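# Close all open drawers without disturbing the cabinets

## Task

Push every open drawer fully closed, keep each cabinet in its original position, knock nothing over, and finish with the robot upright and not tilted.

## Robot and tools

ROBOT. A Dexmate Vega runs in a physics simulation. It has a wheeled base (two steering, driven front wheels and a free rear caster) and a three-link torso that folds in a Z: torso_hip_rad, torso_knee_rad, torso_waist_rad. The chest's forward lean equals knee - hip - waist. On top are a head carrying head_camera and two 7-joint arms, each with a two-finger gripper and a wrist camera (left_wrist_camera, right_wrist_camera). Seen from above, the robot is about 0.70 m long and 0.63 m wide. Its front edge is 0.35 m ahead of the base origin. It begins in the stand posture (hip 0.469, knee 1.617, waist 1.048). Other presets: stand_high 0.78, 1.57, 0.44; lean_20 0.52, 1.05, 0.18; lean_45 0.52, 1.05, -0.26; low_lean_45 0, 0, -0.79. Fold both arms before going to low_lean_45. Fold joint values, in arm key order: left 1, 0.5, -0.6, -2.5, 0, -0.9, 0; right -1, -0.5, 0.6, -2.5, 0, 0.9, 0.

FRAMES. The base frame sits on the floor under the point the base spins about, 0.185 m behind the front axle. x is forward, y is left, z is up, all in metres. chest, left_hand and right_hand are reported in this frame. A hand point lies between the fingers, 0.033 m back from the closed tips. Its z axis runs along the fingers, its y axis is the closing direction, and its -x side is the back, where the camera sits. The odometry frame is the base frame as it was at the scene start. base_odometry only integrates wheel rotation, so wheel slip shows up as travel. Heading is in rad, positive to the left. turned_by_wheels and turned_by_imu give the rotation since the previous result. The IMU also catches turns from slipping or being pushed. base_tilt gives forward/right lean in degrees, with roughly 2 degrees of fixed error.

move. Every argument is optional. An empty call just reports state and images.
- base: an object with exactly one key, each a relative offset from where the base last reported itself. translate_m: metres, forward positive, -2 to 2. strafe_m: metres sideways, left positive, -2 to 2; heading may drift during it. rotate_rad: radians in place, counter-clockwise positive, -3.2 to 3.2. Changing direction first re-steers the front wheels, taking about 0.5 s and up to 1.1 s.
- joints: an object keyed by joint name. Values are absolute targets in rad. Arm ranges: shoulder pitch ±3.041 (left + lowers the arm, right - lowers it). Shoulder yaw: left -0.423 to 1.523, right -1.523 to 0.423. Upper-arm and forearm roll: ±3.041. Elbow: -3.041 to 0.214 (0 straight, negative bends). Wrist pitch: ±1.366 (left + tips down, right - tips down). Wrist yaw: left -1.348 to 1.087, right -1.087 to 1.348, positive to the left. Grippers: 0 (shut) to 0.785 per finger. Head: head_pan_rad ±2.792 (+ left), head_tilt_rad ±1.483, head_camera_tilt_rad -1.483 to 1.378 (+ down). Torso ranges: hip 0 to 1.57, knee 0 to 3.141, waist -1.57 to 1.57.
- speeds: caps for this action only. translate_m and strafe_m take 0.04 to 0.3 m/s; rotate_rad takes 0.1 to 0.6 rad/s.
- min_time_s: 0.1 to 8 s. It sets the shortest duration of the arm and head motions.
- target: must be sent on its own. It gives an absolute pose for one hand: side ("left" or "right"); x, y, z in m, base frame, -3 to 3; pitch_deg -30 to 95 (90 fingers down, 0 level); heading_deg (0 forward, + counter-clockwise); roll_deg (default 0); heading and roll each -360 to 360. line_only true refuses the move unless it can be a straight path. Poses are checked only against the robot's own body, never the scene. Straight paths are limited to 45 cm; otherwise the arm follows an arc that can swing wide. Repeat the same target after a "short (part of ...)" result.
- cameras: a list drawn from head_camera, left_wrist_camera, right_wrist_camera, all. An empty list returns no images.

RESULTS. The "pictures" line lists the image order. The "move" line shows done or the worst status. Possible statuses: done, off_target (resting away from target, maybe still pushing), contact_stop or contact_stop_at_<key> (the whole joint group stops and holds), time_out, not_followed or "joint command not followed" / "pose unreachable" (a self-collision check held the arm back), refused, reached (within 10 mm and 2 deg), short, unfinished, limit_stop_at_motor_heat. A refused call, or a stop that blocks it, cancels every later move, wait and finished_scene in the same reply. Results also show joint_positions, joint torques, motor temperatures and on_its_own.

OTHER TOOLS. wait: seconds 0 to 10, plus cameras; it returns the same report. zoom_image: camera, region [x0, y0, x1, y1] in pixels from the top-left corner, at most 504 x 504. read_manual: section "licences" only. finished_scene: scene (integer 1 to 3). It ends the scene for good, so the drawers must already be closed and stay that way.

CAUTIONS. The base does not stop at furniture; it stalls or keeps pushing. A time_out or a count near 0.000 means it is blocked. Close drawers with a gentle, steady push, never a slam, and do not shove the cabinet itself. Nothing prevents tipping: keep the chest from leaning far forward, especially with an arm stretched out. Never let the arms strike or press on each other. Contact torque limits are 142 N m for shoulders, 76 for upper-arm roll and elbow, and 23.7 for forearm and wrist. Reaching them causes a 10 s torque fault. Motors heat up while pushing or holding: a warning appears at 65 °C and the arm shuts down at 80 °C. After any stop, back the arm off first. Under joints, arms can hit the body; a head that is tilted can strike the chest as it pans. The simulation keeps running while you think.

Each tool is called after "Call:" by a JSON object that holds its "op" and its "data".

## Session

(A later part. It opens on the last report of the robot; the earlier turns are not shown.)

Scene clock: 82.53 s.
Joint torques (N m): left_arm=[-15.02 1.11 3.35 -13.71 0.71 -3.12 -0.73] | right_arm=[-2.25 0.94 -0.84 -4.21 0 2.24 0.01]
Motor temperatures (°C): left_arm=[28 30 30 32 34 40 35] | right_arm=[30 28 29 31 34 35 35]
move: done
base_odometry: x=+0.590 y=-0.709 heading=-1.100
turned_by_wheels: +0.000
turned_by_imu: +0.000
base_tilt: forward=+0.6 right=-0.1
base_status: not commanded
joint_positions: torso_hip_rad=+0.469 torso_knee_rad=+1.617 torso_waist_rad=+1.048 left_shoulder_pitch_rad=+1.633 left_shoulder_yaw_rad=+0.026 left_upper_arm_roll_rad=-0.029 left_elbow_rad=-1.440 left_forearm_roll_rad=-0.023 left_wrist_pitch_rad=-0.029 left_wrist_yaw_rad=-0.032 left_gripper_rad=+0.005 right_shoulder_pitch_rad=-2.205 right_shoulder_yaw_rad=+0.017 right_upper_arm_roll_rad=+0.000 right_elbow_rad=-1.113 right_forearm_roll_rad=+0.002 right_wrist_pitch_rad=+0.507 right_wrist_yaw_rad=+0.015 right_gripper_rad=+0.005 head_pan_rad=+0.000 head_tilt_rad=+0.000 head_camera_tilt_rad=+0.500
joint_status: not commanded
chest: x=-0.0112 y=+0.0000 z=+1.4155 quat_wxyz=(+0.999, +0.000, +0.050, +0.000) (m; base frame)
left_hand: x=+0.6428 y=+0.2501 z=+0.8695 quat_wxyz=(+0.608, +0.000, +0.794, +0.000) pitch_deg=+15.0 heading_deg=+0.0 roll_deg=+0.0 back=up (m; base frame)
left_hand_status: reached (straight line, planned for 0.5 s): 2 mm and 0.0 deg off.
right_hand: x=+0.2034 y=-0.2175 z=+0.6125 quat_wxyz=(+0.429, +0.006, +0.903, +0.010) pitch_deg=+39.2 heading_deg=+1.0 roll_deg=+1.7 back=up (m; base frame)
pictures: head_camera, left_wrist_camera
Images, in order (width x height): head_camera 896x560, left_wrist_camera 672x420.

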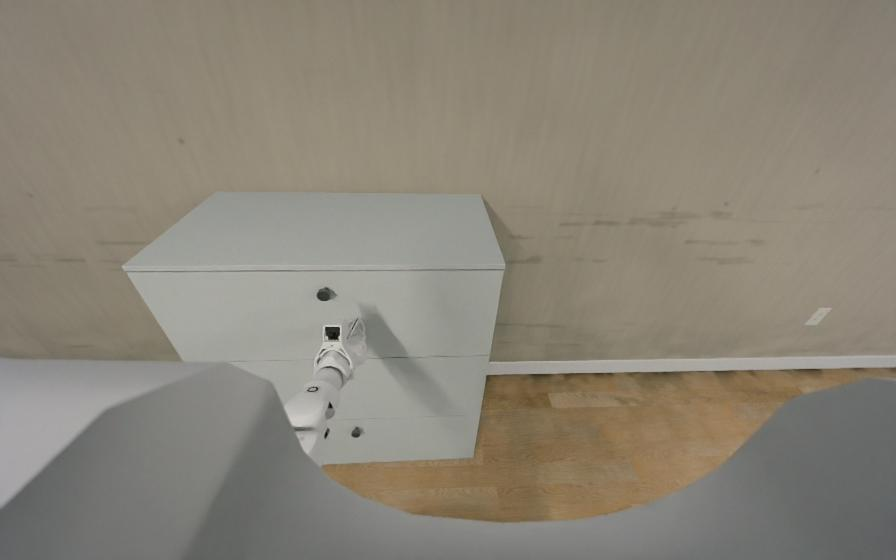

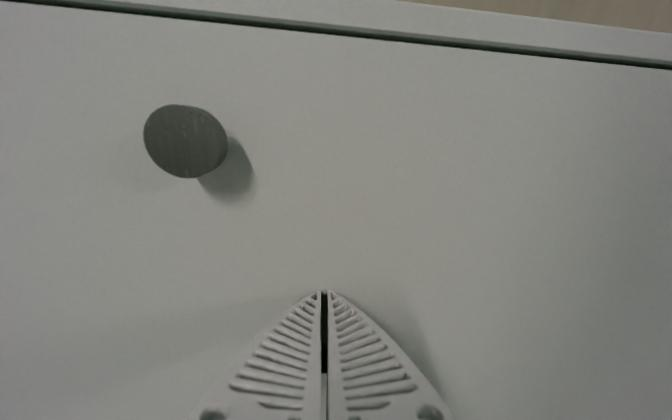

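Call:
{"op": "move", "data": {"target": {"side":"left","x":0.655,"y":0.25,"z":0.87,"pitch_deg":15,"heading_deg":0,"line_only":true}, "cameras": ["head_camera","left_wrist_camera"]}}

Call:
{"op": "move", "data": {"target": {"side":"left","x":0.668,"y":0.25,"z":0.87,"pitch_deg":15,"heading_deg":0,"line_only":true}, "cameras": ["head_camera","left_wrist_camera"]}}

Scene clock: 87.73 s.
Joint torques (N m): left_arm=[-33.49 2.58 4.43 -22.91 -0.53 -5.89 0.07] | right_arm=[-3.98 0.43 -0.59 -4.79 0 2.09 0.11]
Motor temperatures (°C): left_arm=[28 30 30 32 34 40 35] | right_arm=[30 28 29 31 34 35 35]
move: done
base_odometry: x=+0.590 y=-0.709 heading=-1.100
turned_by_wheels: +0.000
turned_by_imu: +0.001
base_tilt: forward=+0.7 right=+0.0
base_status: not commanded
joint_positions: torso_hip_rad=+0.469 torso_knee_rad=+1.617 torso_waist_rad=+1.048 left_shoulder_pitch_rad=+1.602 left_shoulder_yaw_rad=+0.026 left_upper_arm_roll_rad=-0.029 left_elbow_rad=-1.405 left_forearm_roll_rad=-0.022 left_wrist_pitch_rad=-0.031 left_wrist_yaw_rad=-0.032 left_gripper_rad=+0.005 right_shoulder_pitch_rad=-2.205 right_shoulder_yaw_rad=+0.017 right_upper_arm_roll_rad=+0.000 right_elbow_rad=-1.113 right_forearm_roll_rad=+0.002 right_wrist_pitch_rad=+0.507 right_wrist_yaw_rad=+0.015 right_gripper_rad=+0.005 head_pan_rad=+0.000 head_tilt_rad=+0.000 head_camera_tilt_rad=+0.500
joint_status: not commanded
chest: x=-0.0116 y=+0.0000 z=+1.4155 quat_wxyz=(+0.999, +0.000, +0.050, +0.000) (m; base frame)
left_hand: x=+0.6521 y=+0.2501 z=+0.8683 quat_wxyz=(+0.608, +0.000, +0.794, +0.000) pitch_deg=+15.2 heading_deg=+0.0 roll_deg=+0.0 back=up (m; base frame)
left_hand_status: reached (straight line, planned for 0.4 s): 3 mm and 0.2 deg off.
right_hand: x=+0.2034 y=-0.2175 z=+0.6126 quat_wxyz=(+0.429, +0.006, +0.903, +0.010) pitch_deg=+39.2 heading_deg=+1.0 roll_deg=+1.7 back=up (m; base frame)
pictures: head_camera, left_wrist_camera
Images, in order (width x height): head_camera 896x560, left_wrist_camera 672x420.

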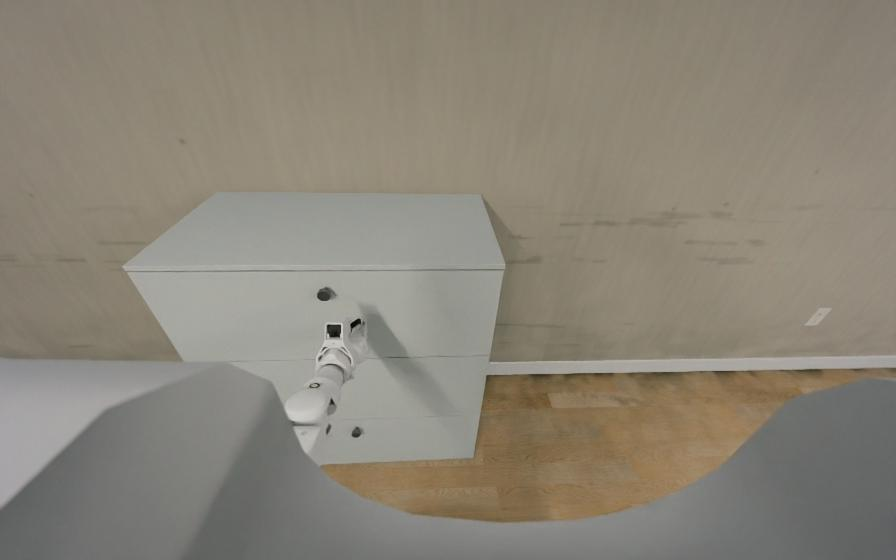

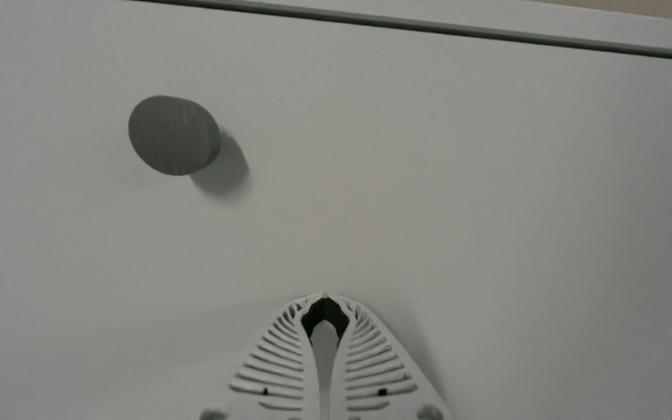

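Scene clock: 89.13 s.
Joint torques (N m): left_arm=[-40.28 3.16 2.7 -28.48 -0.43 -6.92 0.21] | right_arm=[-3.15 1.77 -0.89 -4.43 -0.05 2.03 0.12]
Motor temperatures (°C): left_arm=[29 30 30 32 34 40 35] | right_arm=[30 28 29 31 34 35 35]
move: done
base_odometry: x=+0.590 y=-0.709 heading=-1.100
turned_by_wheels: +0.000
turned_by_imu: +0.000
base_tilt: forward=+0.6 right=-0.1
base_status: not commanded
joint_positions: torso_hip_rad=+0.469 torso_knee_rad=+1.617 torso_waist_rad=+1.048 left_shoulder_pitch_rad=+1.559 left_shoulder_yaw_rad=+0.027 left_upper_arm_roll_rad=-0.028 left_elbow_rad=-1.357 left_forearm_roll_rad=-0.022 left_wrist_pitch_rad=-0.035 left_wrist_yaw_rad=-0.033 left_gripper_rad=+0.005 right_shoulder_pitch_rad=-2.205 right_shoulder_yaw_rad=+0.017 right_upper_arm_roll_rad=+0.000 right_elbow_rad=-1.113 right_forearm_roll_rad=+0.002 right_wrist_pitch_rad=+0.507 right_wrist_yaw_rad=+0.015 right_gripper_rad=+0.005 head_pan_rad=+0.000 head_tilt_rad=+0.000 head_camera_tilt_rad=+0.500
joint_status: not commanded
chest: x=-0.0116 y=+0.0000 z=+1.4155 quat_wxyz=(+0.999, +0.000, +0.050, +0.000) (m; base frame)
left_hand: x=+0.6650 y=+0.2500 z=+0.8676 quat_wxyz=(+0.607, +0.000, +0.795, +0.000) pitch_deg=+15.2 heading_deg=+0.0 roll_deg=+0.0 back=up (m; base frame)
left_hand_status: reached (straight line, planned for 0.5 s): 4 mm and 0.2 deg off.
right_hand: x=+0.2034 y=-0.2175 z=+0.6126 quat_wxyz=(+0.429, +0.006, +0.903, +0.010) pitch_deg=+39.2 heading_deg=+1.0 roll_deg=+1.7 back=up (m; base frame)
pictures: head_camera, left_wrist_camera
Images, in order (width x height): head_camera 896x560, left_wrist_camera 672x420.

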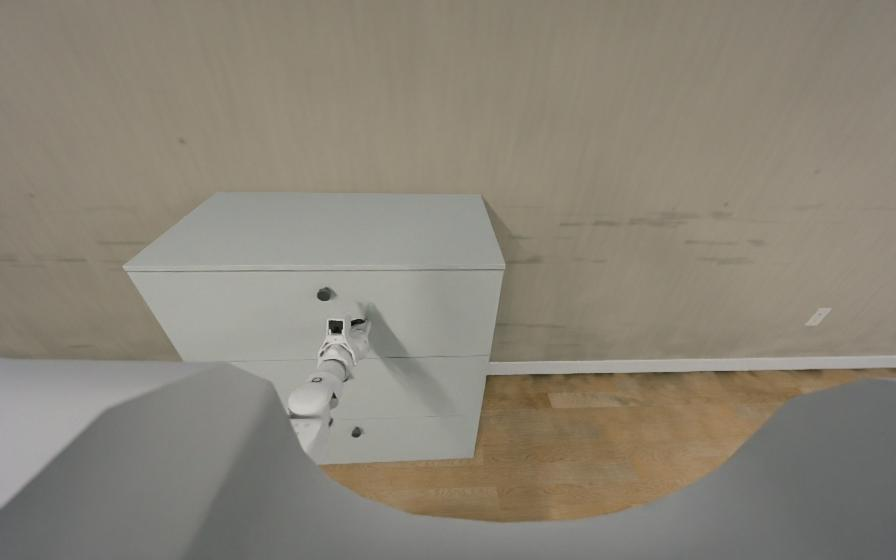

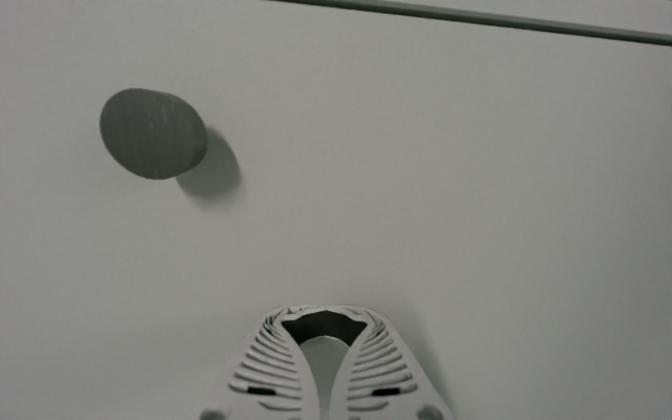

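Call:
{"op": "move", "data": {"target": {"side":"left","x":0.6,"y":0.25,"z":0.87,"pitch_deg":15,"heading_deg":0,"line_only":true}, "cameras": ["head_camera"]}}

Call:
{"op": "move", "data": {"base": {"translate_m":-0.6}, "cameras": []}}

Call:
{"op": "move", "data": {"base": {"rotate_rad":-1.55}, "joints": {"head_camera_tilt_rad":0.4}, "cameras": ["head_camera"]}}

Call:
{"op": "move", "data": {"base": {"translate_m":1.3}, "cameras": ["head_camera","left_wrist_camera"]}}

Scene clock: 103.00 s.
Joint torques (N m): left_arm=[-2.8 -0.97 -4.18 -16.86 -0.6 -2.87 -0.21] | right_arm=[-2.52 -0.16 -0.93 -4.55 0.02 1.91 0.2]
Motor temperatures (°C): left_arm=[32 30 30 33 34 42 35] | right_arm=[30 28 29 31 34 35 35]
move: done
base_odometry: x=+0.590 y=-0.709 heading=-1.100
turned_by_wheels: +0.000
turned_by_imu: +0.000
base_tilt: forward=+0.7 right=-0.1
base_status: not commanded
joint_positions: torso_hip_rad=+0.469 torso_knee_rad=+1.617 torso_waist_rad=+1.048 left_shoulder_pitch_rad=+1.757 left_shoulder_yaw_rad=+0.025 left_upper_arm_roll_rad=-0.032 left_elbow_rad=-1.559 left_forearm_roll_rad=-0.025 left_wrist_pitch_rad=-0.035 left_wrist_yaw_rad=-0.033 left_gripper_rad=+0.005 right_shoulder_pitch_rad=-2.205 right_shoulder_yaw_rad=+0.017 right_upper_arm_roll_rad=+0.000 right_elbow_rad=-1.113 right_forearm_roll_rad=+0.002 right_wrist_pitch_rad=+0.507 right_wrist_yaw_rad=+0.015 right_gripper_rad=+0.005 head_pan_rad=+0.000 head_tilt_rad=+0.000 head_camera_tilt_rad=+0.500
joint_status: not commanded
chest: x=-0.0113 y=+0.0000 z=+1.4155 quat_wxyz=(+0.999, +0.000, +0.050, +0.000) (m; base frame)
left_hand: x=+0.6020 y=+0.2499 z=+0.8693 quat_wxyz=(+0.608, +0.000, +0.794, +0.000) pitch_deg=+15.1 heading_deg=+0.0 roll_deg=+0.0 back=up (m; base frame)
left_hand_status: reached (straight line, planned for 1.0 s): 2 mm and 0.1 deg off.
right_hand: x=+0.2034 y=-0.2175 z=+0.6125 quat_wxyz=(+0.429, +0.006, +0.903, +0.010) pitch_deg=+39.2 heading_deg=+1.0 roll_deg=+1.7 back=up (m; base frame)
pictures: head_camera
Images, in order (width x height): head_camera 896x560.

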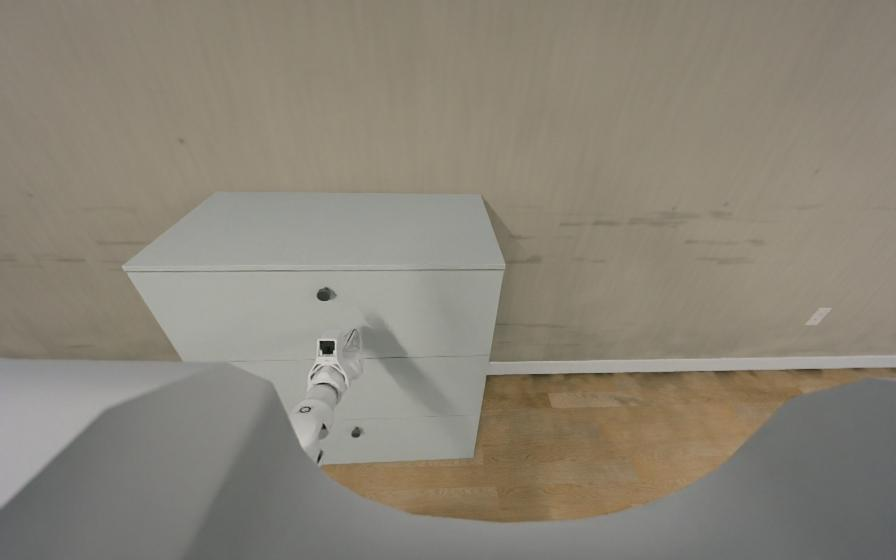

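Scene clock: 106.73 s.
Joint torques (N m): left_arm=[-4.83 -1.4 -3.86 -15.23 -0.4 -2.53 -0.17] | right_arm=[-2.49 0.91 -0.6 -4.18 -0.07 2.1 0.21]
Motor temperatures (°C): left_arm=[31 30 30 33 34 42 35] | right_arm=[30 28 29 31 34 35 35]
move: done
base_odometry: x=+0.317 y=-0.175 heading=-1.101
turned_by_wheels: -0.001
turned_by_imu: -0.001
base_tilt: forward=+0.7 right=+0.0
base_status: done
joint_positions: torso_hip_rad=+0.469 torso_knee_rad=+1.617 torso_waist_rad=+1.048 left_shoulder_pitch_rad=+1.763 left_shoulder_yaw_rad=+0.025 left_upper_arm_roll_rad=-0.033 left_elbow_rad=-1.565 left_forearm_roll_rad=-0.025 left_wrist_pitch_rad=-0.035 left_wrist_yaw_rad=-0.033 left_gripper_rad=+0.005 right_shoulder_pitch_rad=-2.205 right_shoulder_yaw_rad=+0.017 right_upper_arm_roll_rad=+0.000 right_elbow_rad=-1.113 right_forearm_roll_rad=+0.002 right_wrist_pitch_rad=+0.507 right_wrist_yaw_rad=+0.015 right_gripper_rad=+0.005 head_pan_rad=+0.000 head_tilt_rad=+0.000 head_camera_tilt_rad=+0.500
joint_status: not commanded
chest: x=-0.0112 y=+0.0000 z=+1.4155 quat_wxyz=(+0.999, +0.000, +0.050, +0.000) (m; base frame)
left_hand: x=+0.6001 y=+0.2499 z=+0.8694 quat_wxyz=(+0.608, +0.000, +0.794, +0.000) pitch_deg=+15.1 heading_deg=+0.0 roll_deg=+0.0 back=up (m; base frame)
right_hand: x=+0.2035 y=-0.2175 z=+0.6125 quat_wxyz=(+0.429, +0.006, +0.903, +0.010) pitch_deg=+39.2 heading_deg=+1.0 roll_deg=+1.7 back=up (m; base frame)
pictures: none
No camera images: "cameras" was empty.

Scene clock: 110.87 s.
Joint torques (N m): left_arm=[-3 -0.12 -0.25 -14.98 0.63 -2.61 -0.32] | right_arm=[-2.72 0.29 -0.79 -4.56 -0.09 2.06 0.14]
Motor temperatures (°C): left_arm=[31 30 30 33 34 41 35] | right_arm=[30 28 29 31 34 35 35]
move: done
base_odometry: x=+0.318 y=-0.176 heading=-2.653
turned_by_wheels: -1.552
turned_by_imu: -1.523
base_tilt: forward=+0.7 right=-0.1
base_status: done
joint_positions: torso_hip_rad=+0.469 torso_knee_rad=+1.617 torso_waist_rad=+1.048 left_shoulder_pitch_rad=+1.763 left_shoulder_yaw_rad=+0.025 left_upper_arm_roll_rad=-0.033 left_elbow_rad=-1.565 left_forearm_roll_rad=-0.025 left_wrist_pitch_rad=-0.035 left_wrist_yaw_rad=-0.033 left_gripper_rad=+0.005 right_shoulder_pitch_rad=-2.205 right_shoulder_yaw_rad=+0.017 right_upper_arm_roll_rad=+0.000 right_elbow_rad=-1.113 right_forearm_roll_rad=+0.002 right_wrist_pitch_rad=+0.507 right_wrist_yaw_rad=+0.015 right_gripper_rad=+0.005 head_pan_rad=+0.000 head_tilt_rad=+0.000 head_camera_tilt_rad=+0.400
joint_status: all done
chest: x=-0.0112 y=+0.0000 z=+1.4155 quat_wxyz=(+0.999, +0.000, +0.050, +0.000) (m; base frame)
left_hand: x=+0.6001 y=+0.2499 z=+0.8694 quat_wxyz=(+0.608, +0.000, +0.794, +0.000) pitch_deg=+15.1 heading_deg=+0.0 roll_deg=+0.0 back=up (m; base frame)
right_hand: x=+0.2035 y=-0.2175 z=+0.6125 quat_wxyz=(+0.429, +0.006, +0.903, +0.010) pitch_deg=+39.2 heading_deg=+1.0 roll_deg=+1.7 back=up (m; base frame)
pictures: head_camera
Images, in order (width x height): head_camera 896x560.

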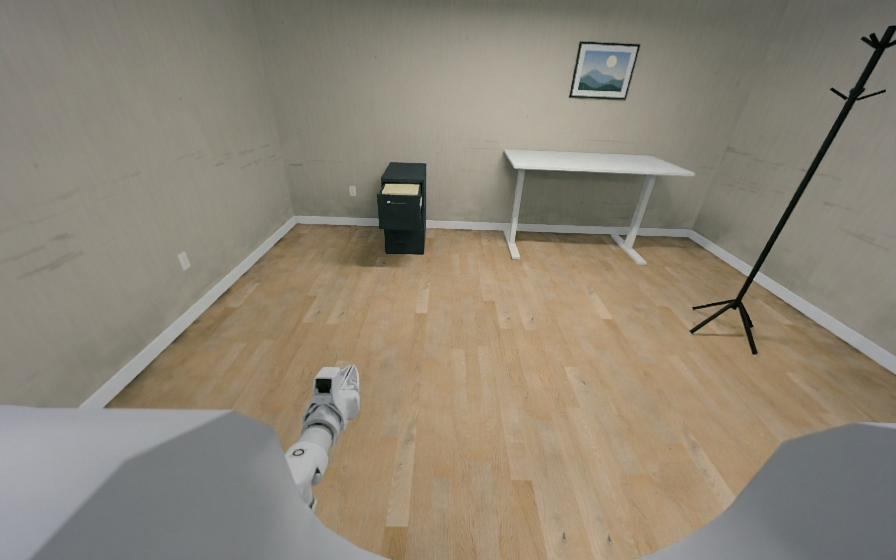

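Scene clock: 117.13 s.
Joint torques (N m): left_arm=[-7.52 0.96 -1.96 -13.49 -0.4 -2.01 -0.32] | right_arm=[-3.27 1.77 -1.02 -4.68 -0.08 2.72 0.1]
Motor temperatures (°C): left_arm=[30 30 30 33 34 41 35] | right_arm=[30 28 29 31 34 35 35]
move: done
base_odometry: x=-0.829 y=-0.789 heading=-2.654
turned_by_wheels: +0.000
turned_by_imu: +0.001
base_tilt: forward=+0.7 right=-0.1
base_status: done
joint_positions: torso_hip_rad=+0.469 torso_knee_rad=+1.617 torso_waist_rad=+1.048 left_shoulder_pitch_rad=+1.763 left_shoulder_yaw_rad=+0.025 left_upper_arm_roll_rad=-0.033 left_elbow_rad=-1.565 left_forearm_roll_rad=-0.025 left_wrist_pitch_rad=-0.035 left_wrist_yaw_rad=-0.033 left_gripper_rad=+0.005 right_shoulder_pitch_rad=-2.205 right_shoulder_yaw_rad=+0.017 right_upper_arm_roll_rad=+0.000 right_elbow_rad=-1.113 right_forearm_roll_rad=+0.002 right_wrist_pitch_rad=+0.507 right_wrist_yaw_rad=+0.015 right_gripper_rad=+0.005 head_pan_rad=+0.000 head_tilt_rad=+0.000 head_camera_tilt_rad=+0.400
joint_status: not commanded
chest: x=-0.0111 y=+0.0000 z=+1.4155 quat_wxyz=(+0.999, +0.000, +0.050, +0.000) (m; base frame)
left_hand: x=+0.6002 y=+0.2499 z=+0.8694 quat_wxyz=(+0.608, +0.000, +0.794, +0.000) pitch_deg=+15.1 heading_deg=+0.0 roll_deg=+0.0 back=up (m; base frame)
right_hand: x=+0.2035 y=-0.2175 z=+0.6124 quat_wxyz=(+0.429, +0.006, +0.903, +0.010) pitch_deg=+39.2 heading_deg=+1.0 roll_deg=+1.7 back=up (m; base frame)
pictures: head_camera, left_wrist_camera
Images, in order (width x height): head_camera 896x560, left_wrist_camera 672x420.

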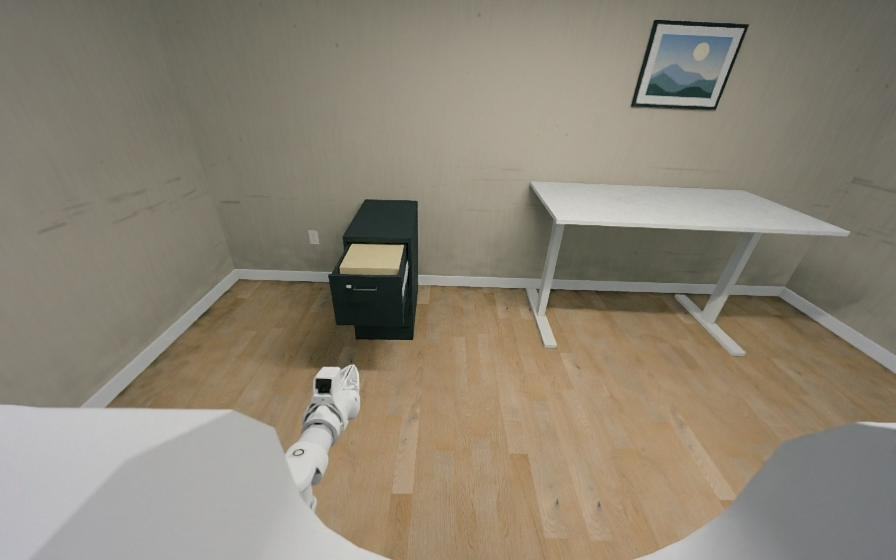

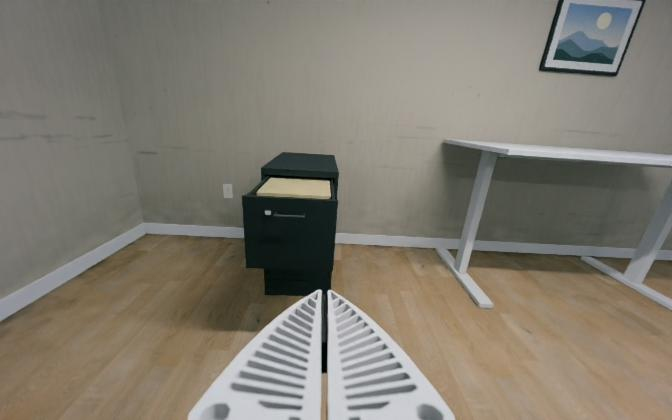

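Call:
{"op": "move", "data": {"base": {"rotate_rad":-0.035}, "joints": {"right_shoulder_pitch_rad":-1.0,"right_shoulder_yaw_rad":-0.5,"right_upper_arm_roll_rad":0.6,"right_elbow_rad":-2.5,"right_wrist_pitch_rad":0.9,"right_forearm_roll_rad":0,"right_wrist_yaw_rad":0}, "cameras": []}}

Call:
{"op": "move", "data": {"base": {"strafe_m":0.19}, "cameras": []}}

Call:
{"op": "move", "data": {"base": {"translate_m":0.5}, "joints": {"torso_hip_rad":0.2,"torso_knee_rad":0.9,"torso_waist_rad":0.2,"head_camera_tilt_rad":0.15}, "cameras": []}}

Call:
{"op": "move", "data": {"target": {"side":"left","x":0.6,"y":0.25,"z":0.55,"pitch_deg":20,"heading_deg":0}}}

Scene clock: 137.80 s.
Joint torques (N m): left_arm=[-3.81 0.49 -0.4 -14.73 0.51 -3.02 -0.34] | right_arm=[13.59 -6.93 4.2 -2.07 -0.02 -1.59 -0.28]
Motor temperatures (°C): left_arm=[29 30 30 33 34 40 35] | right_arm=[30 28 29 31 34 35 35]
move: done
base_odometry: x=-0.829 y=-0.789 heading=-2.688
turned_by_wheels: -0.035
turned_by_imu: -0.034
base_tilt: forward=+0.7 right=-0.1
base_status: done
joint_positions: torso_hip_rad=+0.469 torso_knee_rad=+1.617 torso_waist_rad=+1.048 left_shoulder_pitch_rad=+1.763 left_shoulder_yaw_rad=+0.025 left_upper_arm_roll_rad=-0.033 left_elbow_rad=-1.565 left_forearm_roll_rad=-0.025 left_wrist_pitch_rad=-0.035 left_wrist_yaw_rad=-0.033 left_gripper_rad=+0.005 right_shoulder_pitch_rad=-1.006 right_shoulder_yaw_rad=-0.497 right_upper_arm_roll_rad=+0.597 right_elbow_rad=-2.494 right_forearm_roll_rad=+0.000 right_wrist_pitch_rad=+0.898 right_wrist_yaw_rad=+0.000 right_gripper_rad=+0.005 head_pan_rad=+0.000 head_tilt_rad=+0.000 head_camera_tilt_rad=+0.400
joint_status: all done
chest: x=-0.0111 y=+0.0000 z=+1.4155 quat_wxyz=(+0.999, +0.000, +0.050, +0.000) (m; base frame)
left_hand: x=+0.6002 y=+0.2499 z=+0.8694 quat_wxyz=(+0.608, +0.000, +0.794, +0.000) pitch_deg=+15.1 heading_deg=+0.0 roll_deg=+0.0 back=up (m; base frame)
right_hand: x=-0.0190 y=-0.1563 z=+1.7193 quat_wxyz=(+0.843, -0.203, -0.392, -0.308) pitch_deg=-37.6 heading_deg=+132.5 roll_deg=+7.3 back=down (m; base frame)
pictures: none
No camera images: "cameras" was empty.

Scene clock: 140.37 s.
Joint torques (N m): left_arm=[-5.01 -0.3 0.44 -14.8 0.38 -3.09 0.32] | right_arm=[13.95 -7.47 4.37 -1.4 0.17 -2.3 -0.37]
Motor temperatures (°C): left_arm=[29 30 30 33 34 40 35] | right_arm=[30 28 29 31 34 35 35]
move: done
base_odometry: x=-0.745 y=-0.959 heading=-2.686
turned_by_wheels: +0.003
turned_by_imu: +0.004
base_tilt: forward=+0.7 right=-0.1
base_status: done
joint_positions: torso_hip_rad=+0.469 torso_knee_rad=+1.617 torso_waist_rad=+1.048 left_shoulder_pitch_rad=+1.763 left_shoulder_yaw_rad=+0.025 left_upper_arm_roll_rad=-0.033 left_elbow_rad=-1.565 left_forearm_roll_rad=-0.025 left_wrist_pitch_rad=-0.035 left_wrist_yaw_rad=-0.033 left_gripper_rad=+0.005 right_shoulder_pitch_rad=-1.000 right_shoulder_yaw_rad=-0.500 right_upper_arm_roll_rad=+0.600 right_elbow_rad=-2.500 right_forearm_roll_rad=+0.000 right_wrist_pitch_rad=+0.900 right_wrist_yaw_rad=+0.000 right_gripper_rad=+0.005 head_pan_rad=+0.000 head_tilt_rad=+0.000 head_camera_tilt_rad=+0.400
joint_status: not commanded
chest: x=-0.0111 y=+0.0000 z=+1.4155 quat_wxyz=(+0.999, +0.000, +0.050, +0.000) (m; base frame)
left_hand: x=+0.6001 y=+0.2500 z=+0.8694 quat_wxyz=(+0.608, +0.000, +0.794, +0.000) pitch_deg=+15.1 heading_deg=+0.0 roll_deg=+0.0 back=up (m; base frame)
right_hand: x=-0.0238 y=-0.1534 z=+1.7167 quat_wxyz=(+0.839, -0.205, -0.398, -0.310) pitch_deg=-36.8 heading_deg=+132.5 roll_deg=+7.0 back=down (m; base frame)
pictures: none
No camera images: "cameras" was empty.

Scene clock: 144.80 s.
Joint torques (N m): left_arm=[4.72 1.02 -0.79 -10.31 -0.19 -2.16 -0.64] | right_arm=[11.66 -7.82 5.78 -4.02 0.9 -0.88 -0.83]
Motor temperatures (°C): left_arm=[29 30 30 33 34 40 35] | right_arm=[30 28 29 31 34 35 35]
move: done
base_odometry: x=-1.193 y=-1.181 heading=-2.686
turned_by_wheels: +0.000
turned_by_imu: +0.000
base_tilt: forward=+0.6 right=-0.1
base_status: done
joint_positions: torso_hip_rad=+0.200 torso_knee_rad=+0.900 torso_waist_rad=+0.200 left_shoulder_pitch_rad=+1.763 left_shoulder_yaw_rad=+0.025 left_upper_arm_roll_rad=-0.033 left_elbow_rad=-1.565 left_forearm_roll_rad=-0.025 left_wrist_pitch_rad=-0.035 left_wrist_yaw_rad=-0.033 left_gripper_rad=+0.005 right_shoulder_pitch_rad=-1.000 right_shoulder_yaw_rad=-0.500 right_upper_arm_roll_rad=+0.600 right_elbow_rad=-2.500 right_forearm_roll_rad=+0.000 right_wrist_pitch_rad=+0.900 right_wrist_yaw_rad=+0.000 right_gripper_rad=+0.005 head_pan_rad=+0.000 head_tilt_rad=+0.000 head_camera_tilt_rad=+0.150
joint_status: all done
chest: x=+0.0499 y=+0.0000 z=+1.2182 quat_wxyz=(+0.969, +0.000, +0.247, +0.000) (m; base frame)
left_hand: x=+0.4003 y=+0.2500 z=+0.4772 quat_wxyz=(+0.439, +0.000, +0.899, +0.000) pitch_deg=+38.0 heading_deg=+0.0 roll_deg=+0.0 back=up (m; base frame)
right_hand: x=+0.1555 y=-0.1534 z=+1.5006 quat_wxyz=(+0.901, -0.262, -0.224, -0.263) pitch_deg=-49.7 heading_deg=+114.2 roll_deg=+33.3 back=down (m; base frame)
pictures: none
No camera images: "cameras" was empty.

Scene clock: 148.20 s.
Joint torques (N m): left_arm=[-6.99 -3.09 2.2 -11.82 -0.1 -2.34 -0.37] | right_arm=[13.14 -7.06 5.86 -2.81 0.82 -1.3 -0.82]
Motor temperatures (°C): left_arm=[29 30 30 32 34 40 35] | right_arm=[30 28 29 31 34 35 35]
move: done
base_odometry: x=-1.193 y=-1.181 heading=-2.686
turned_by_wheels: +0.000
turned_by_imu: +0.001
base_tilt: forward=+0.7 right=-0.1
base_status: not commanded
joint_positions: torso_hip_rad=+0.200 torso_knee_rad=+0.900 torso_waist_rad=+0.200 left_shoulder_pitch_rad=+1.322 left_shoulder_yaw_rad=+0.024 left_upper_arm_roll_rad=-0.027 left_elbow_rad=-1.121 left_forearm_roll_rad=-0.023 left_wrist_pitch_rad=-0.347 left_wrist_yaw_rad=-0.037 left_gripper_rad=+0.005 right_shoulder_pitch_rad=-1.000 right_shoulder_yaw_rad=-0.500 right_upper_arm_roll_rad=+0.600 right_elbow_rad=-2.500 right_forearm_roll_rad=+0.000 right_wrist_pitch_rad=+0.900 right_wrist_yaw_rad=+0.000 right_gripper_rad=+0.005 head_pan_rad=+0.000 head_tilt_rad=+0.000 head_camera_tilt_rad=+0.150
joint_status: not commanded
chest: x=+0.0499 y=+0.0000 z=+1.2182 quat_wxyz=(+0.969, +0.000, +0.247, +0.000) (m; base frame)
left_hand: x=+0.5977 y=+0.2502 z=+0.5487 quat_wxyz=(+0.572, +0.000, +0.820, +0.000) pitch_deg=+20.2 heading_deg=+0.0 roll_deg=+0.0 back=up (m; base frame)
left_hand_status: reached (straight line, planned for 1.9 s): 3 mm and 0.2 deg off.
right_hand: x=+0.1555 y=-0.1534 z=+1.5006 quat_wxyz=(+0.901, -0.262, -0.224, -0.263) pitch_deg=-49.7 heading_deg=+114.2 roll_deg=+33.3 back=down (m; base frame)
pictures: head_camera, left_wrist_camera, right_wrist_camera
Images, in order (width x height): head_camera 896x560, left_wrist_camera 672x420, right_wrist_camera 672x420.

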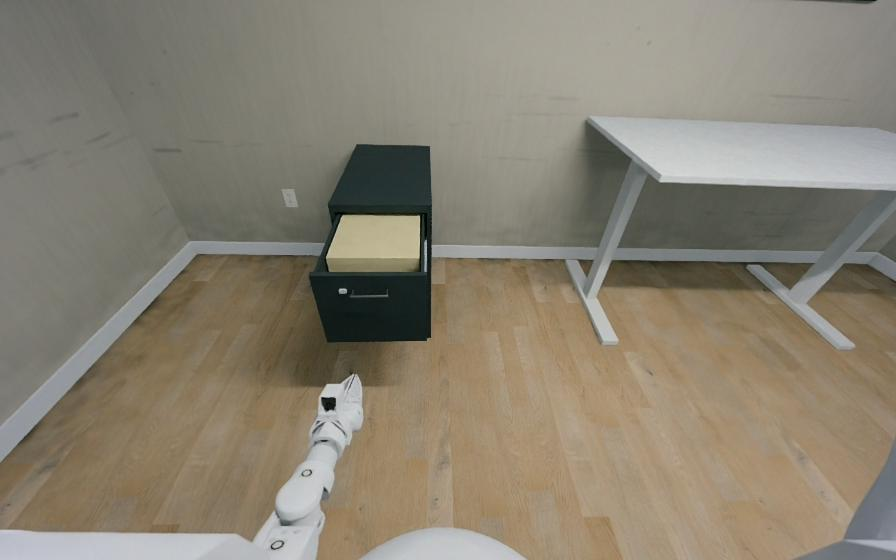

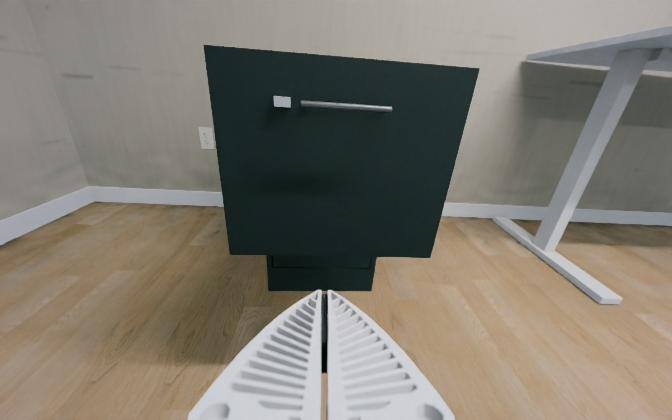

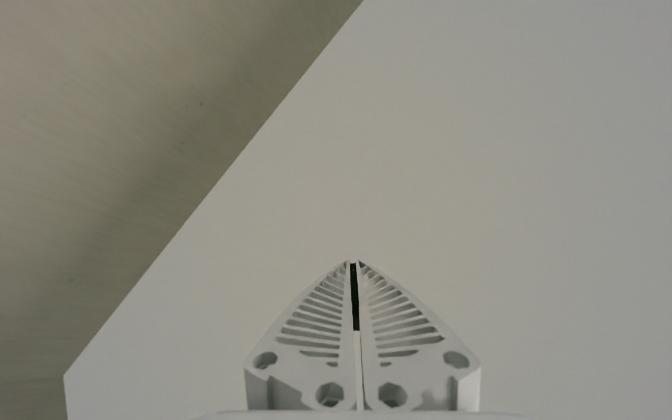

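Call:
{"op": "move", "data": {"base": {"translate_m":0.2}, "speeds": {"translate_m":0.1}, "cameras": ["head_camera","left_wrist_camera"]}}

Scene clock: 159.17 s.
Joint torques (N m): left_arm=[-7.1 -0.94 0.28 -10.67 -0.66 -3.28 -0.56] | right_arm=[12.92 -7.44 5.6 -3.41 0.95 -1.38 -0.63]
Motor temperatures (°C): left_arm=[29 30 30 32 34 40 35] | right_arm=[30 28 30 31 34 35 35]
move: done
base_odometry: x=-1.373 y=-1.269 heading=-2.687
turned_by_wheels: +0.000
turned_by_imu: +0.001
base_tilt: forward=+0.7 right=-0.1
base_status: done
joint_positions: torso_hip_rad=+0.200 torso_knee_rad=+0.900 torso_waist_rad=+0.200 left_shoulder_pitch_rad=+1.316 left_shoulder_yaw_rad=+0.024 left_upper_arm_roll_rad=-0.027 left_elbow_rad=-1.115 left_forearm_roll_rad=-0.023 left_wrist_pitch_rad=-0.351 left_wrist_yaw_rad=-0.037 left_gripper_rad=+0.005 right_shoulder_pitch_rad=-1.000 right_shoulder_yaw_rad=-0.500 right_upper_arm_roll_rad=+0.600 right_elbow_rad=-2.500 right_forearm_roll_rad=+0.000 right_wrist_pitch_rad=+0.900 right_wrist_yaw_rad=+0.000 right_gripper_rad=+0.005 head_pan_rad=+0.000 head_tilt_rad=+0.000 head_camera_tilt_rad=+0.150
joint_status: not commanded
chest: x=+0.0500 y=+0.0000 z=+1.2181 quat_wxyz=(+0.969, +0.000, +0.247, +0.000) (m; base frame)
left_hand: x=+0.5998 y=+0.2502 z=+0.5497 quat_wxyz=(+0.573, +0.000, +0.819, +0.000) pitch_deg=+20.0 heading_deg=+0.0 roll_deg=+0.0 back=up (m; base frame)
right_hand: x=+0.1556 y=-0.1534 z=+1.5005 quat_wxyz=(+0.901, -0.262, -0.224, -0.263) pitch_deg=-49.7 heading_deg=+114.2 roll_deg=+33.3 back=down (m; base frame)
pictures: head_camera, left_wrist_camera
Images, in order (width x height): head_camera 896x560, left_wrist_camera 672x420.

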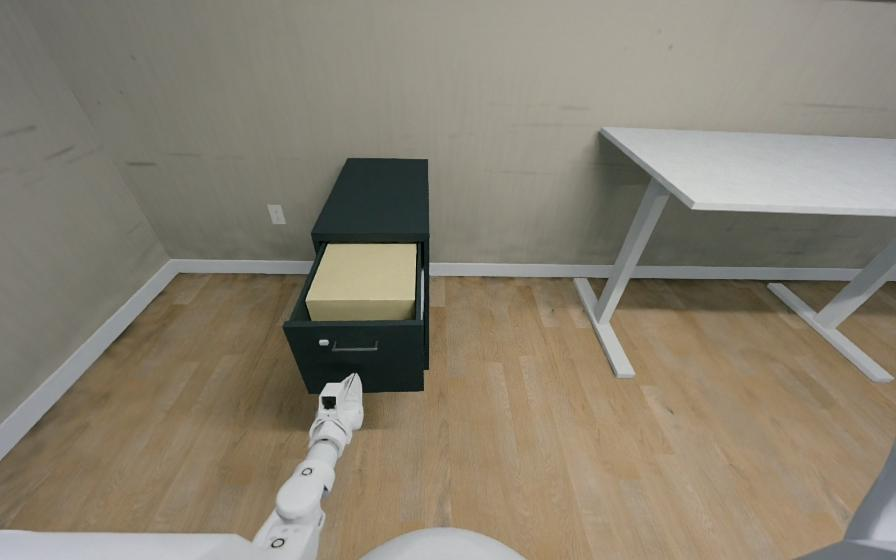

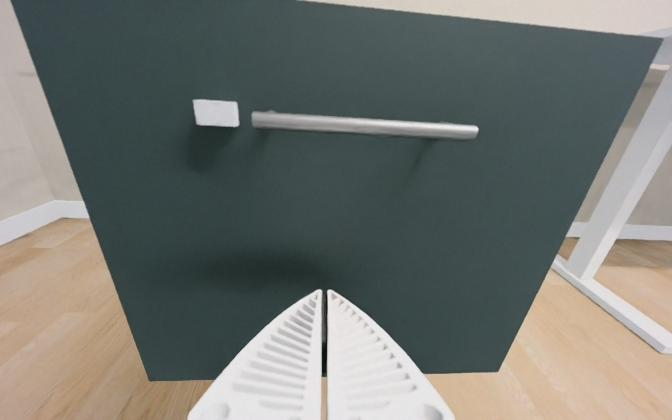

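Call:
{"op": "move", "data": {"base": {"translate_m":0.25}, "speeds": {"translate_m":0.08}, "cameras": ["head_camera","left_wrist_camera"]}}

Scene clock: 166.60 s.
Joint torques (N m): left_arm=[-9.54 -1.06 3.23 -12.16 0.02 -1.9 -0.21] | right_arm=[12.49 -7.37 5.65 -3.45 0.9 -1.89 -0.77]
Motor temperatures (°C): left_arm=[28 30 30 32 34 40 35] | right_arm=[30 28 30 31 34 35 35]
move: done
base_odometry: x=-1.597 y=-1.380 heading=-2.687
turned_by_wheels: +0.000
turned_by_imu: +0.001
base_tilt: forward=+0.7 right=+0.0
base_status: done
joint_positions: torso_hip_rad=+0.200 torso_knee_rad=+0.900 torso_waist_rad=+0.200 left_shoulder_pitch_rad=+1.316 left_shoulder_yaw_rad=+0.024 left_upper_arm_roll_rad=-0.027 left_elbow_rad=-1.115 left_forearm_roll_rad=-0.023 left_wrist_pitch_rad=-0.351 left_wrist_yaw_rad=-0.037 left_gripper_rad=+0.005 right_shoulder_pitch_rad=-1.000 right_shoulder_yaw_rad=-0.500 right_upper_arm_roll_rad=+0.600 right_elbow_rad=-2.500 right_forearm_roll_rad=+0.000 right_wrist_pitch_rad=+0.900 right_wrist_yaw_rad=+0.000 right_gripper_rad=+0.005 head_pan_rad=+0.000 head_tilt_rad=+0.000 head_camera_tilt_rad=+0.150
joint_status: not commanded
chest: x=+0.0500 y=+0.0000 z=+1.2181 quat_wxyz=(+0.969, +0.000, +0.247, +0.000) (m; base frame)
left_hand: x=+0.5997 y=+0.2501 z=+0.5496 quat_wxyz=(+0.573, +0.000, +0.819, +0.000) pitch_deg=+20.0 heading_deg=+0.0 roll_deg=+0.0 back=up (m; base frame)
right_hand: x=+0.1556 y=-0.1534 z=+1.5005 quat_wxyz=(+0.901, -0.262, -0.224, -0.263) pitch_deg=-49.7 heading_deg=+114.2 roll_deg=+33.3 back=down (m; base frame)
pictures: head_camera, left_wrist_camera
Images, in order (width x height): head_camera 896x560, left_wrist_camera 672x420.

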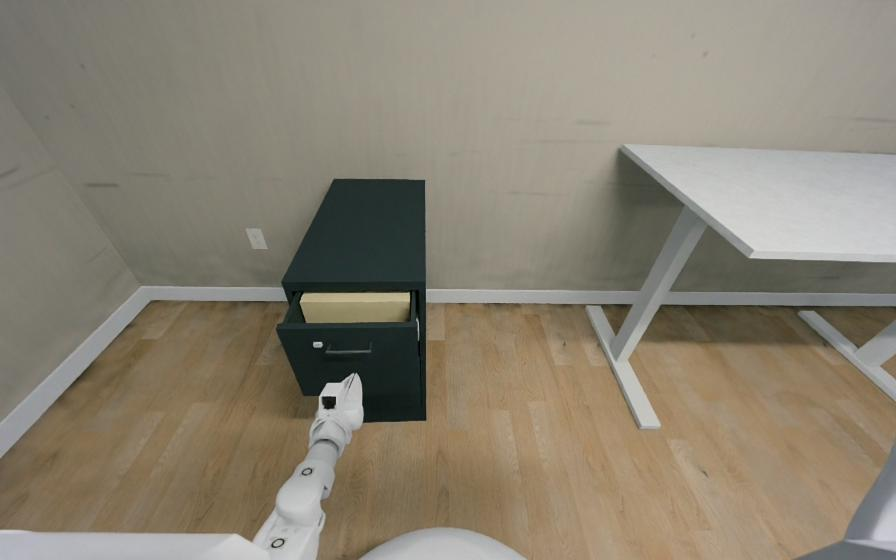

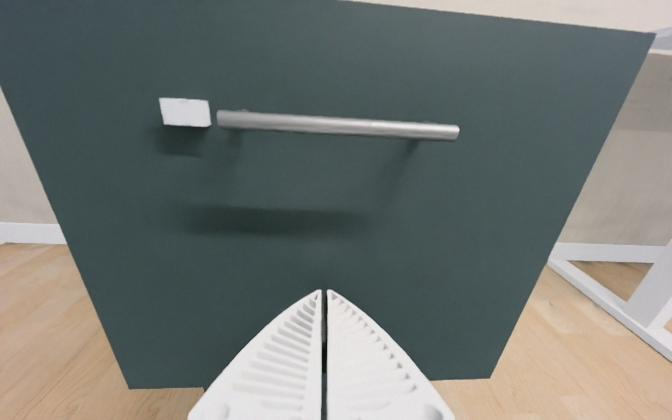

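Call:
{"op": "move", "data": {"base": {"translate_m":0.09}, "speeds": {"translate_m":0.08}, "cameras": ["head_camera","left_wrist_camera"]}}

Scene clock: 172.90 s.
Joint torques (N m): left_arm=[-8.73 0.52 1.9 -11.45 -0.07 -3.17 -0.2] | right_arm=[13.1 -7.51 5.69 -3.78 0.96 -1.67 -0.82]
Motor temperatures (°C): left_arm=[28 30 30 32 34 40 35] | right_arm=[30 28 30 31 34 35 35]
move: done
base_odometry: x=-1.678 y=-1.419 heading=-2.687
turned_by_wheels: +0.000
turned_by_imu: +0.000
base_tilt: forward=+0.7 right=+0.0
base_status: done
joint_positions: torso_hip_rad=+0.200 torso_knee_rad=+0.900 torso_waist_rad=+0.200 left_shoulder_pitch_rad=+1.316 left_shoulder_yaw_rad=+0.024 left_upper_arm_roll_rad=-0.027 left_elbow_rad=-1.115 left_forearm_roll_rad=-0.023 left_wrist_pitch_rad=-0.351 left_wrist_yaw_rad=-0.037 left_gripper_rad=+0.005 right_shoulder_pitch_rad=-1.000 right_shoulder_yaw_rad=-0.500 right_upper_arm_roll_rad=+0.600 right_elbow_rad=-2.500 right_forearm_roll_rad=+0.000 right_wrist_pitch_rad=+0.900 right_wrist_yaw_rad=+0.000 right_gripper_rad=+0.005 head_pan_rad=+0.000 head_tilt_rad=+0.000 head_camera_tilt_rad=+0.150
joint_status: not commanded
chest: x=+0.0500 y=+0.0000 z=+1.2181 quat_wxyz=(+0.969, +0.000, +0.247, +0.000) (m; base frame)
left_hand: x=+0.5997 y=+0.2501 z=+0.5495 quat_wxyz=(+0.573, +0.000, +0.819, +0.000) pitch_deg=+20.1 heading_deg=+0.0 roll_deg=+0.0 back=up (m; base frame)
right_hand: x=+0.1557 y=-0.1534 z=+1.5005 quat_wxyz=(+0.901, -0.262, -0.224, -0.263) pitch_deg=-49.7 heading_deg=+114.2 roll_deg=+33.3 back=down (m; base frame)
pictures: head_camera, left_wrist_camera
Images, in order (width x height): head_camera 896x560, left_wrist_camera 672x420.

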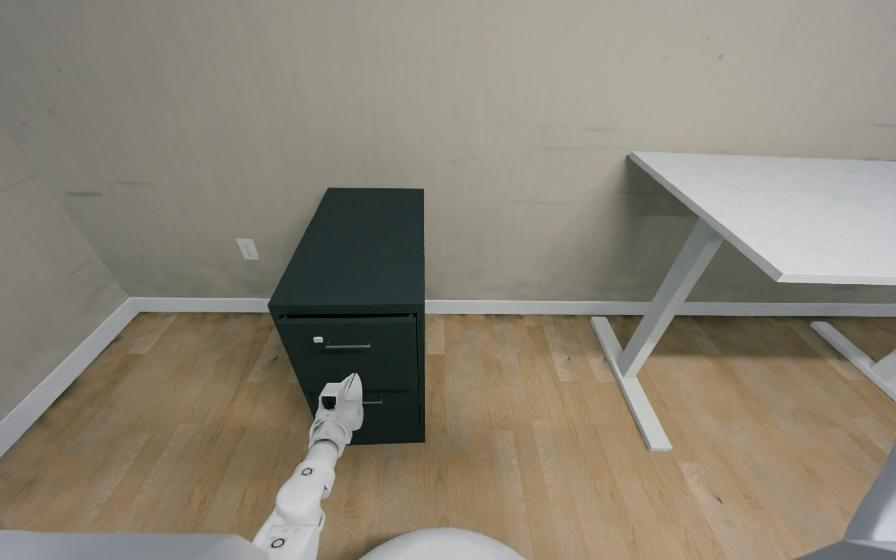

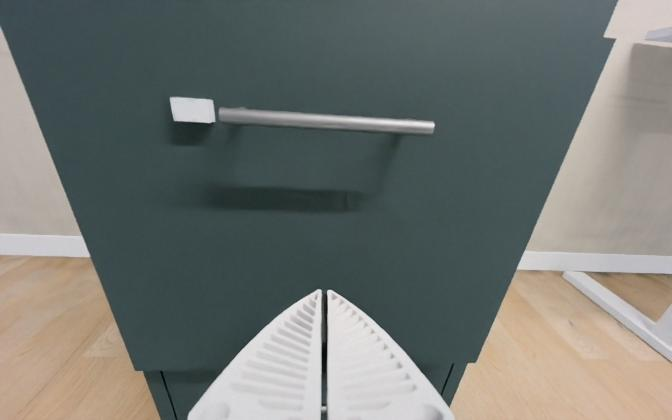

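Call:
{"op": "move", "data": {"target": {"side":"left","x":0.64,"y":0.25,"z":0.55,"pitch_deg":20,"heading_deg":0,"line_only":true}, "cameras": ["head_camera","left_wrist_camera"]}}

Call:
{"op": "move", "data": {"target": {"side":"left","x":0.66,"y":0.25,"z":0.55,"pitch_deg":20,"heading_deg":0,"line_only":true}, "cameras": ["head_camera","left_wrist_camera"]}}

Scene clock: 180.07 s.
Joint torques (N m): left_arm=[-14.27 1.51 3.32 -11.03 0.9 -3.15 0.09] | right_arm=[11.87 -7.18 5.32 -3.42 0.98 -1.72 -0.81]
Motor temperatures (°C): left_arm=[28 30 30 32 34 40 35] | right_arm=[30 28 30 31 34 35 35]
move: done
base_odometry: x=-1.678 y=-1.419 heading=-2.687
turned_by_wheels: +0.000
turned_by_imu: +0.001
base_tilt: forward=+0.7 right=+0.0
base_status: not commanded
joint_positions: torso_hip_rad=+0.200 torso_knee_rad=+0.900 torso_waist_rad=+0.200 left_shoulder_pitch_rad=+1.197 left_shoulder_yaw_rad=+0.025 left_upper_arm_roll_rad=-0.025 left_elbow_rad=-0.993 left_forearm_roll_rad=-0.021 left_wrist_pitch_rad=-0.353 left_wrist_yaw_rad=-0.037 left_gripper_rad=+0.005 right_shoulder_pitch_rad=-1.000 right_shoulder_yaw_rad=-0.500 right_upper_arm_roll_rad=+0.600 right_elbow_rad=-2.500 right_forearm_roll_rad=+0.000 right_wrist_pitch_rad=+0.900 right_wrist_yaw_rad=+0.000 right_gripper_rad=+0.005 head_pan_rad=+0.000 head_tilt_rad=+0.000 head_camera_tilt_rad=+0.150
joint_status: not commanded
chest: x=+0.0500 y=+0.0000 z=+1.2181 quat_wxyz=(+0.969, +0.000, +0.247, +0.000) (m; base frame)
left_hand: x=+0.6378 y=+0.2501 z=+0.5494 quat_wxyz=(+0.573, +0.000, +0.819, +0.000) pitch_deg=+20.1 heading_deg=+0.0 roll_deg=+0.0 back=up (m; base frame)
left_hand_status: reached (straight line, planned for 0.7 s): 2 mm and 0.1 deg off.
right_hand: x=+0.1556 y=-0.1534 z=+1.5005 quat_wxyz=(+0.901, -0.262, -0.224, -0.263) pitch_deg=-49.7 heading_deg=+114.2 roll_deg=+33.3 back=down (m; base frame)
pictures: head_camera, left_wrist_camera
Images, in order (width x height): head_camera 896x560, left_wrist_camera 672x420.

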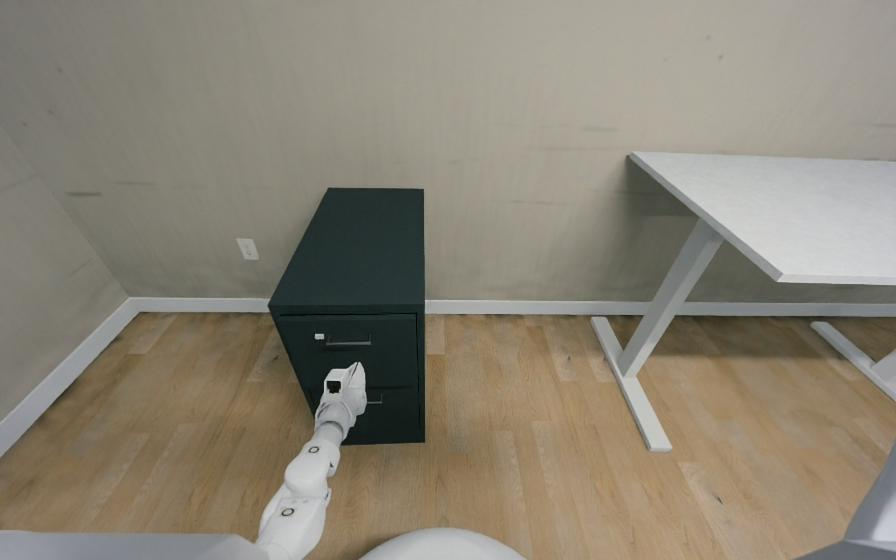

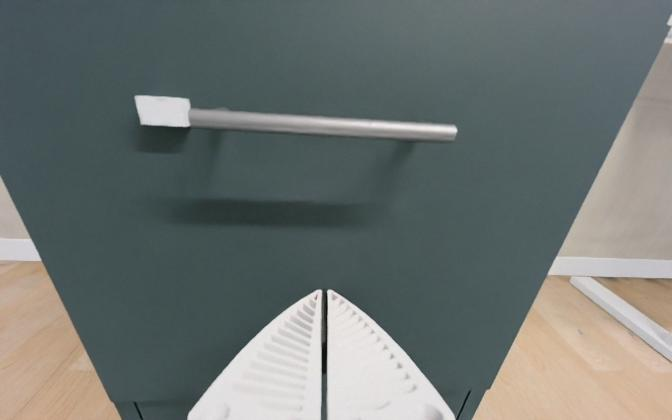

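Scene clock: 181.87 s.
Joint torques (N m): left_arm=[-21.86 1.23 3.42 -17.16 -0.35 -4.05 -0.57] | right_arm=[12.16 -7.8 5.93 -3.05 0.94 -1.2 -0.77]
Motor temperatures (°C): left_arm=[28 30 30 32 34 40 35] | right_arm=[30 28 30 31 34 35 35]
move: done
base_odometry: x=-1.678 y=-1.419 heading=-2.687
turned_by_wheels: +0.000
turned_by_imu: +0.001
base_tilt: forward=+0.6 right=-0.1
base_status: not commanded
joint_positions: torso_hip_rad=+0.200 torso_knee_rad=+0.900 torso_waist_rad=+0.200 left_shoulder_pitch_rad=+1.125 left_shoulder_yaw_rad=+0.026 left_upper_arm_roll_rad=-0.024 left_elbow_rad=-0.907 left_forearm_roll_rad=-0.019 left_wrist_pitch_rad=-0.366 left_wrist_yaw_rad=-0.037 left_gripper_rad=+0.005 right_shoulder_pitch_rad=-1.000 right_shoulder_yaw_rad=-0.500 right_upper_arm_roll_rad=+0.600 right_elbow_rad=-2.500 right_forearm_roll_rad=+0.000 right_wrist_pitch_rad=+0.900 right_wrist_yaw_rad=+0.000 right_gripper_rad=+0.005 head_pan_rad=+0.000 head_tilt_rad=+0.000 head_camera_tilt_rad=+0.150
joint_status: not commanded
chest: x=+0.0500 y=+0.0000 z=+1.2181 quat_wxyz=(+0.969, +0.000, +0.247, +0.000) (m; base frame)
left_hand: x=+0.6578 y=+0.2502 z=+0.5489 quat_wxyz=(+0.573, +0.000, +0.820, +0.000) pitch_deg=+20.1 heading_deg=+0.0 roll_deg=+0.0 back=up (m; base frame)
left_hand_status: reached (straight line, planned for 0.6 s): 2 mm and 0.1 deg off.
right_hand: x=+0.1556 y=-0.1534 z=+1.5005 quat_wxyz=(+0.901, -0.262, -0.224, -0.263) pitch_deg=-49.7 heading_deg=+114.2 roll_deg=+33.3 back=down (m; base frame)
pictures: head_camera, left_wrist_camera
Images, in order (width x height): head_camera 896x560, left_wrist_camera 672x420.

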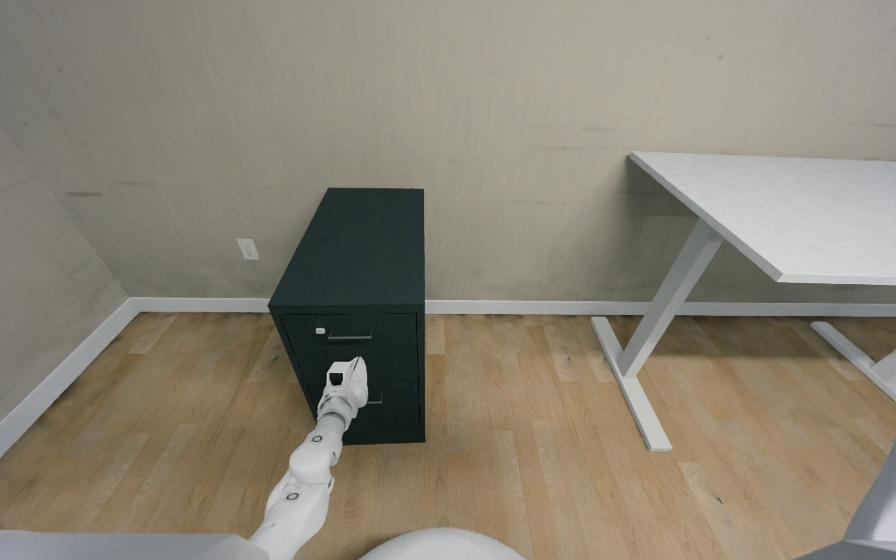

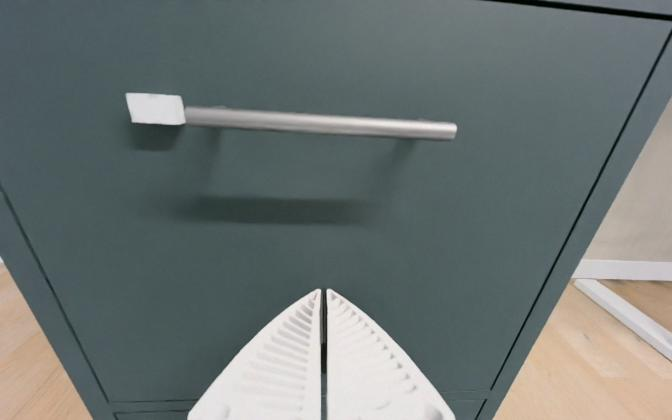

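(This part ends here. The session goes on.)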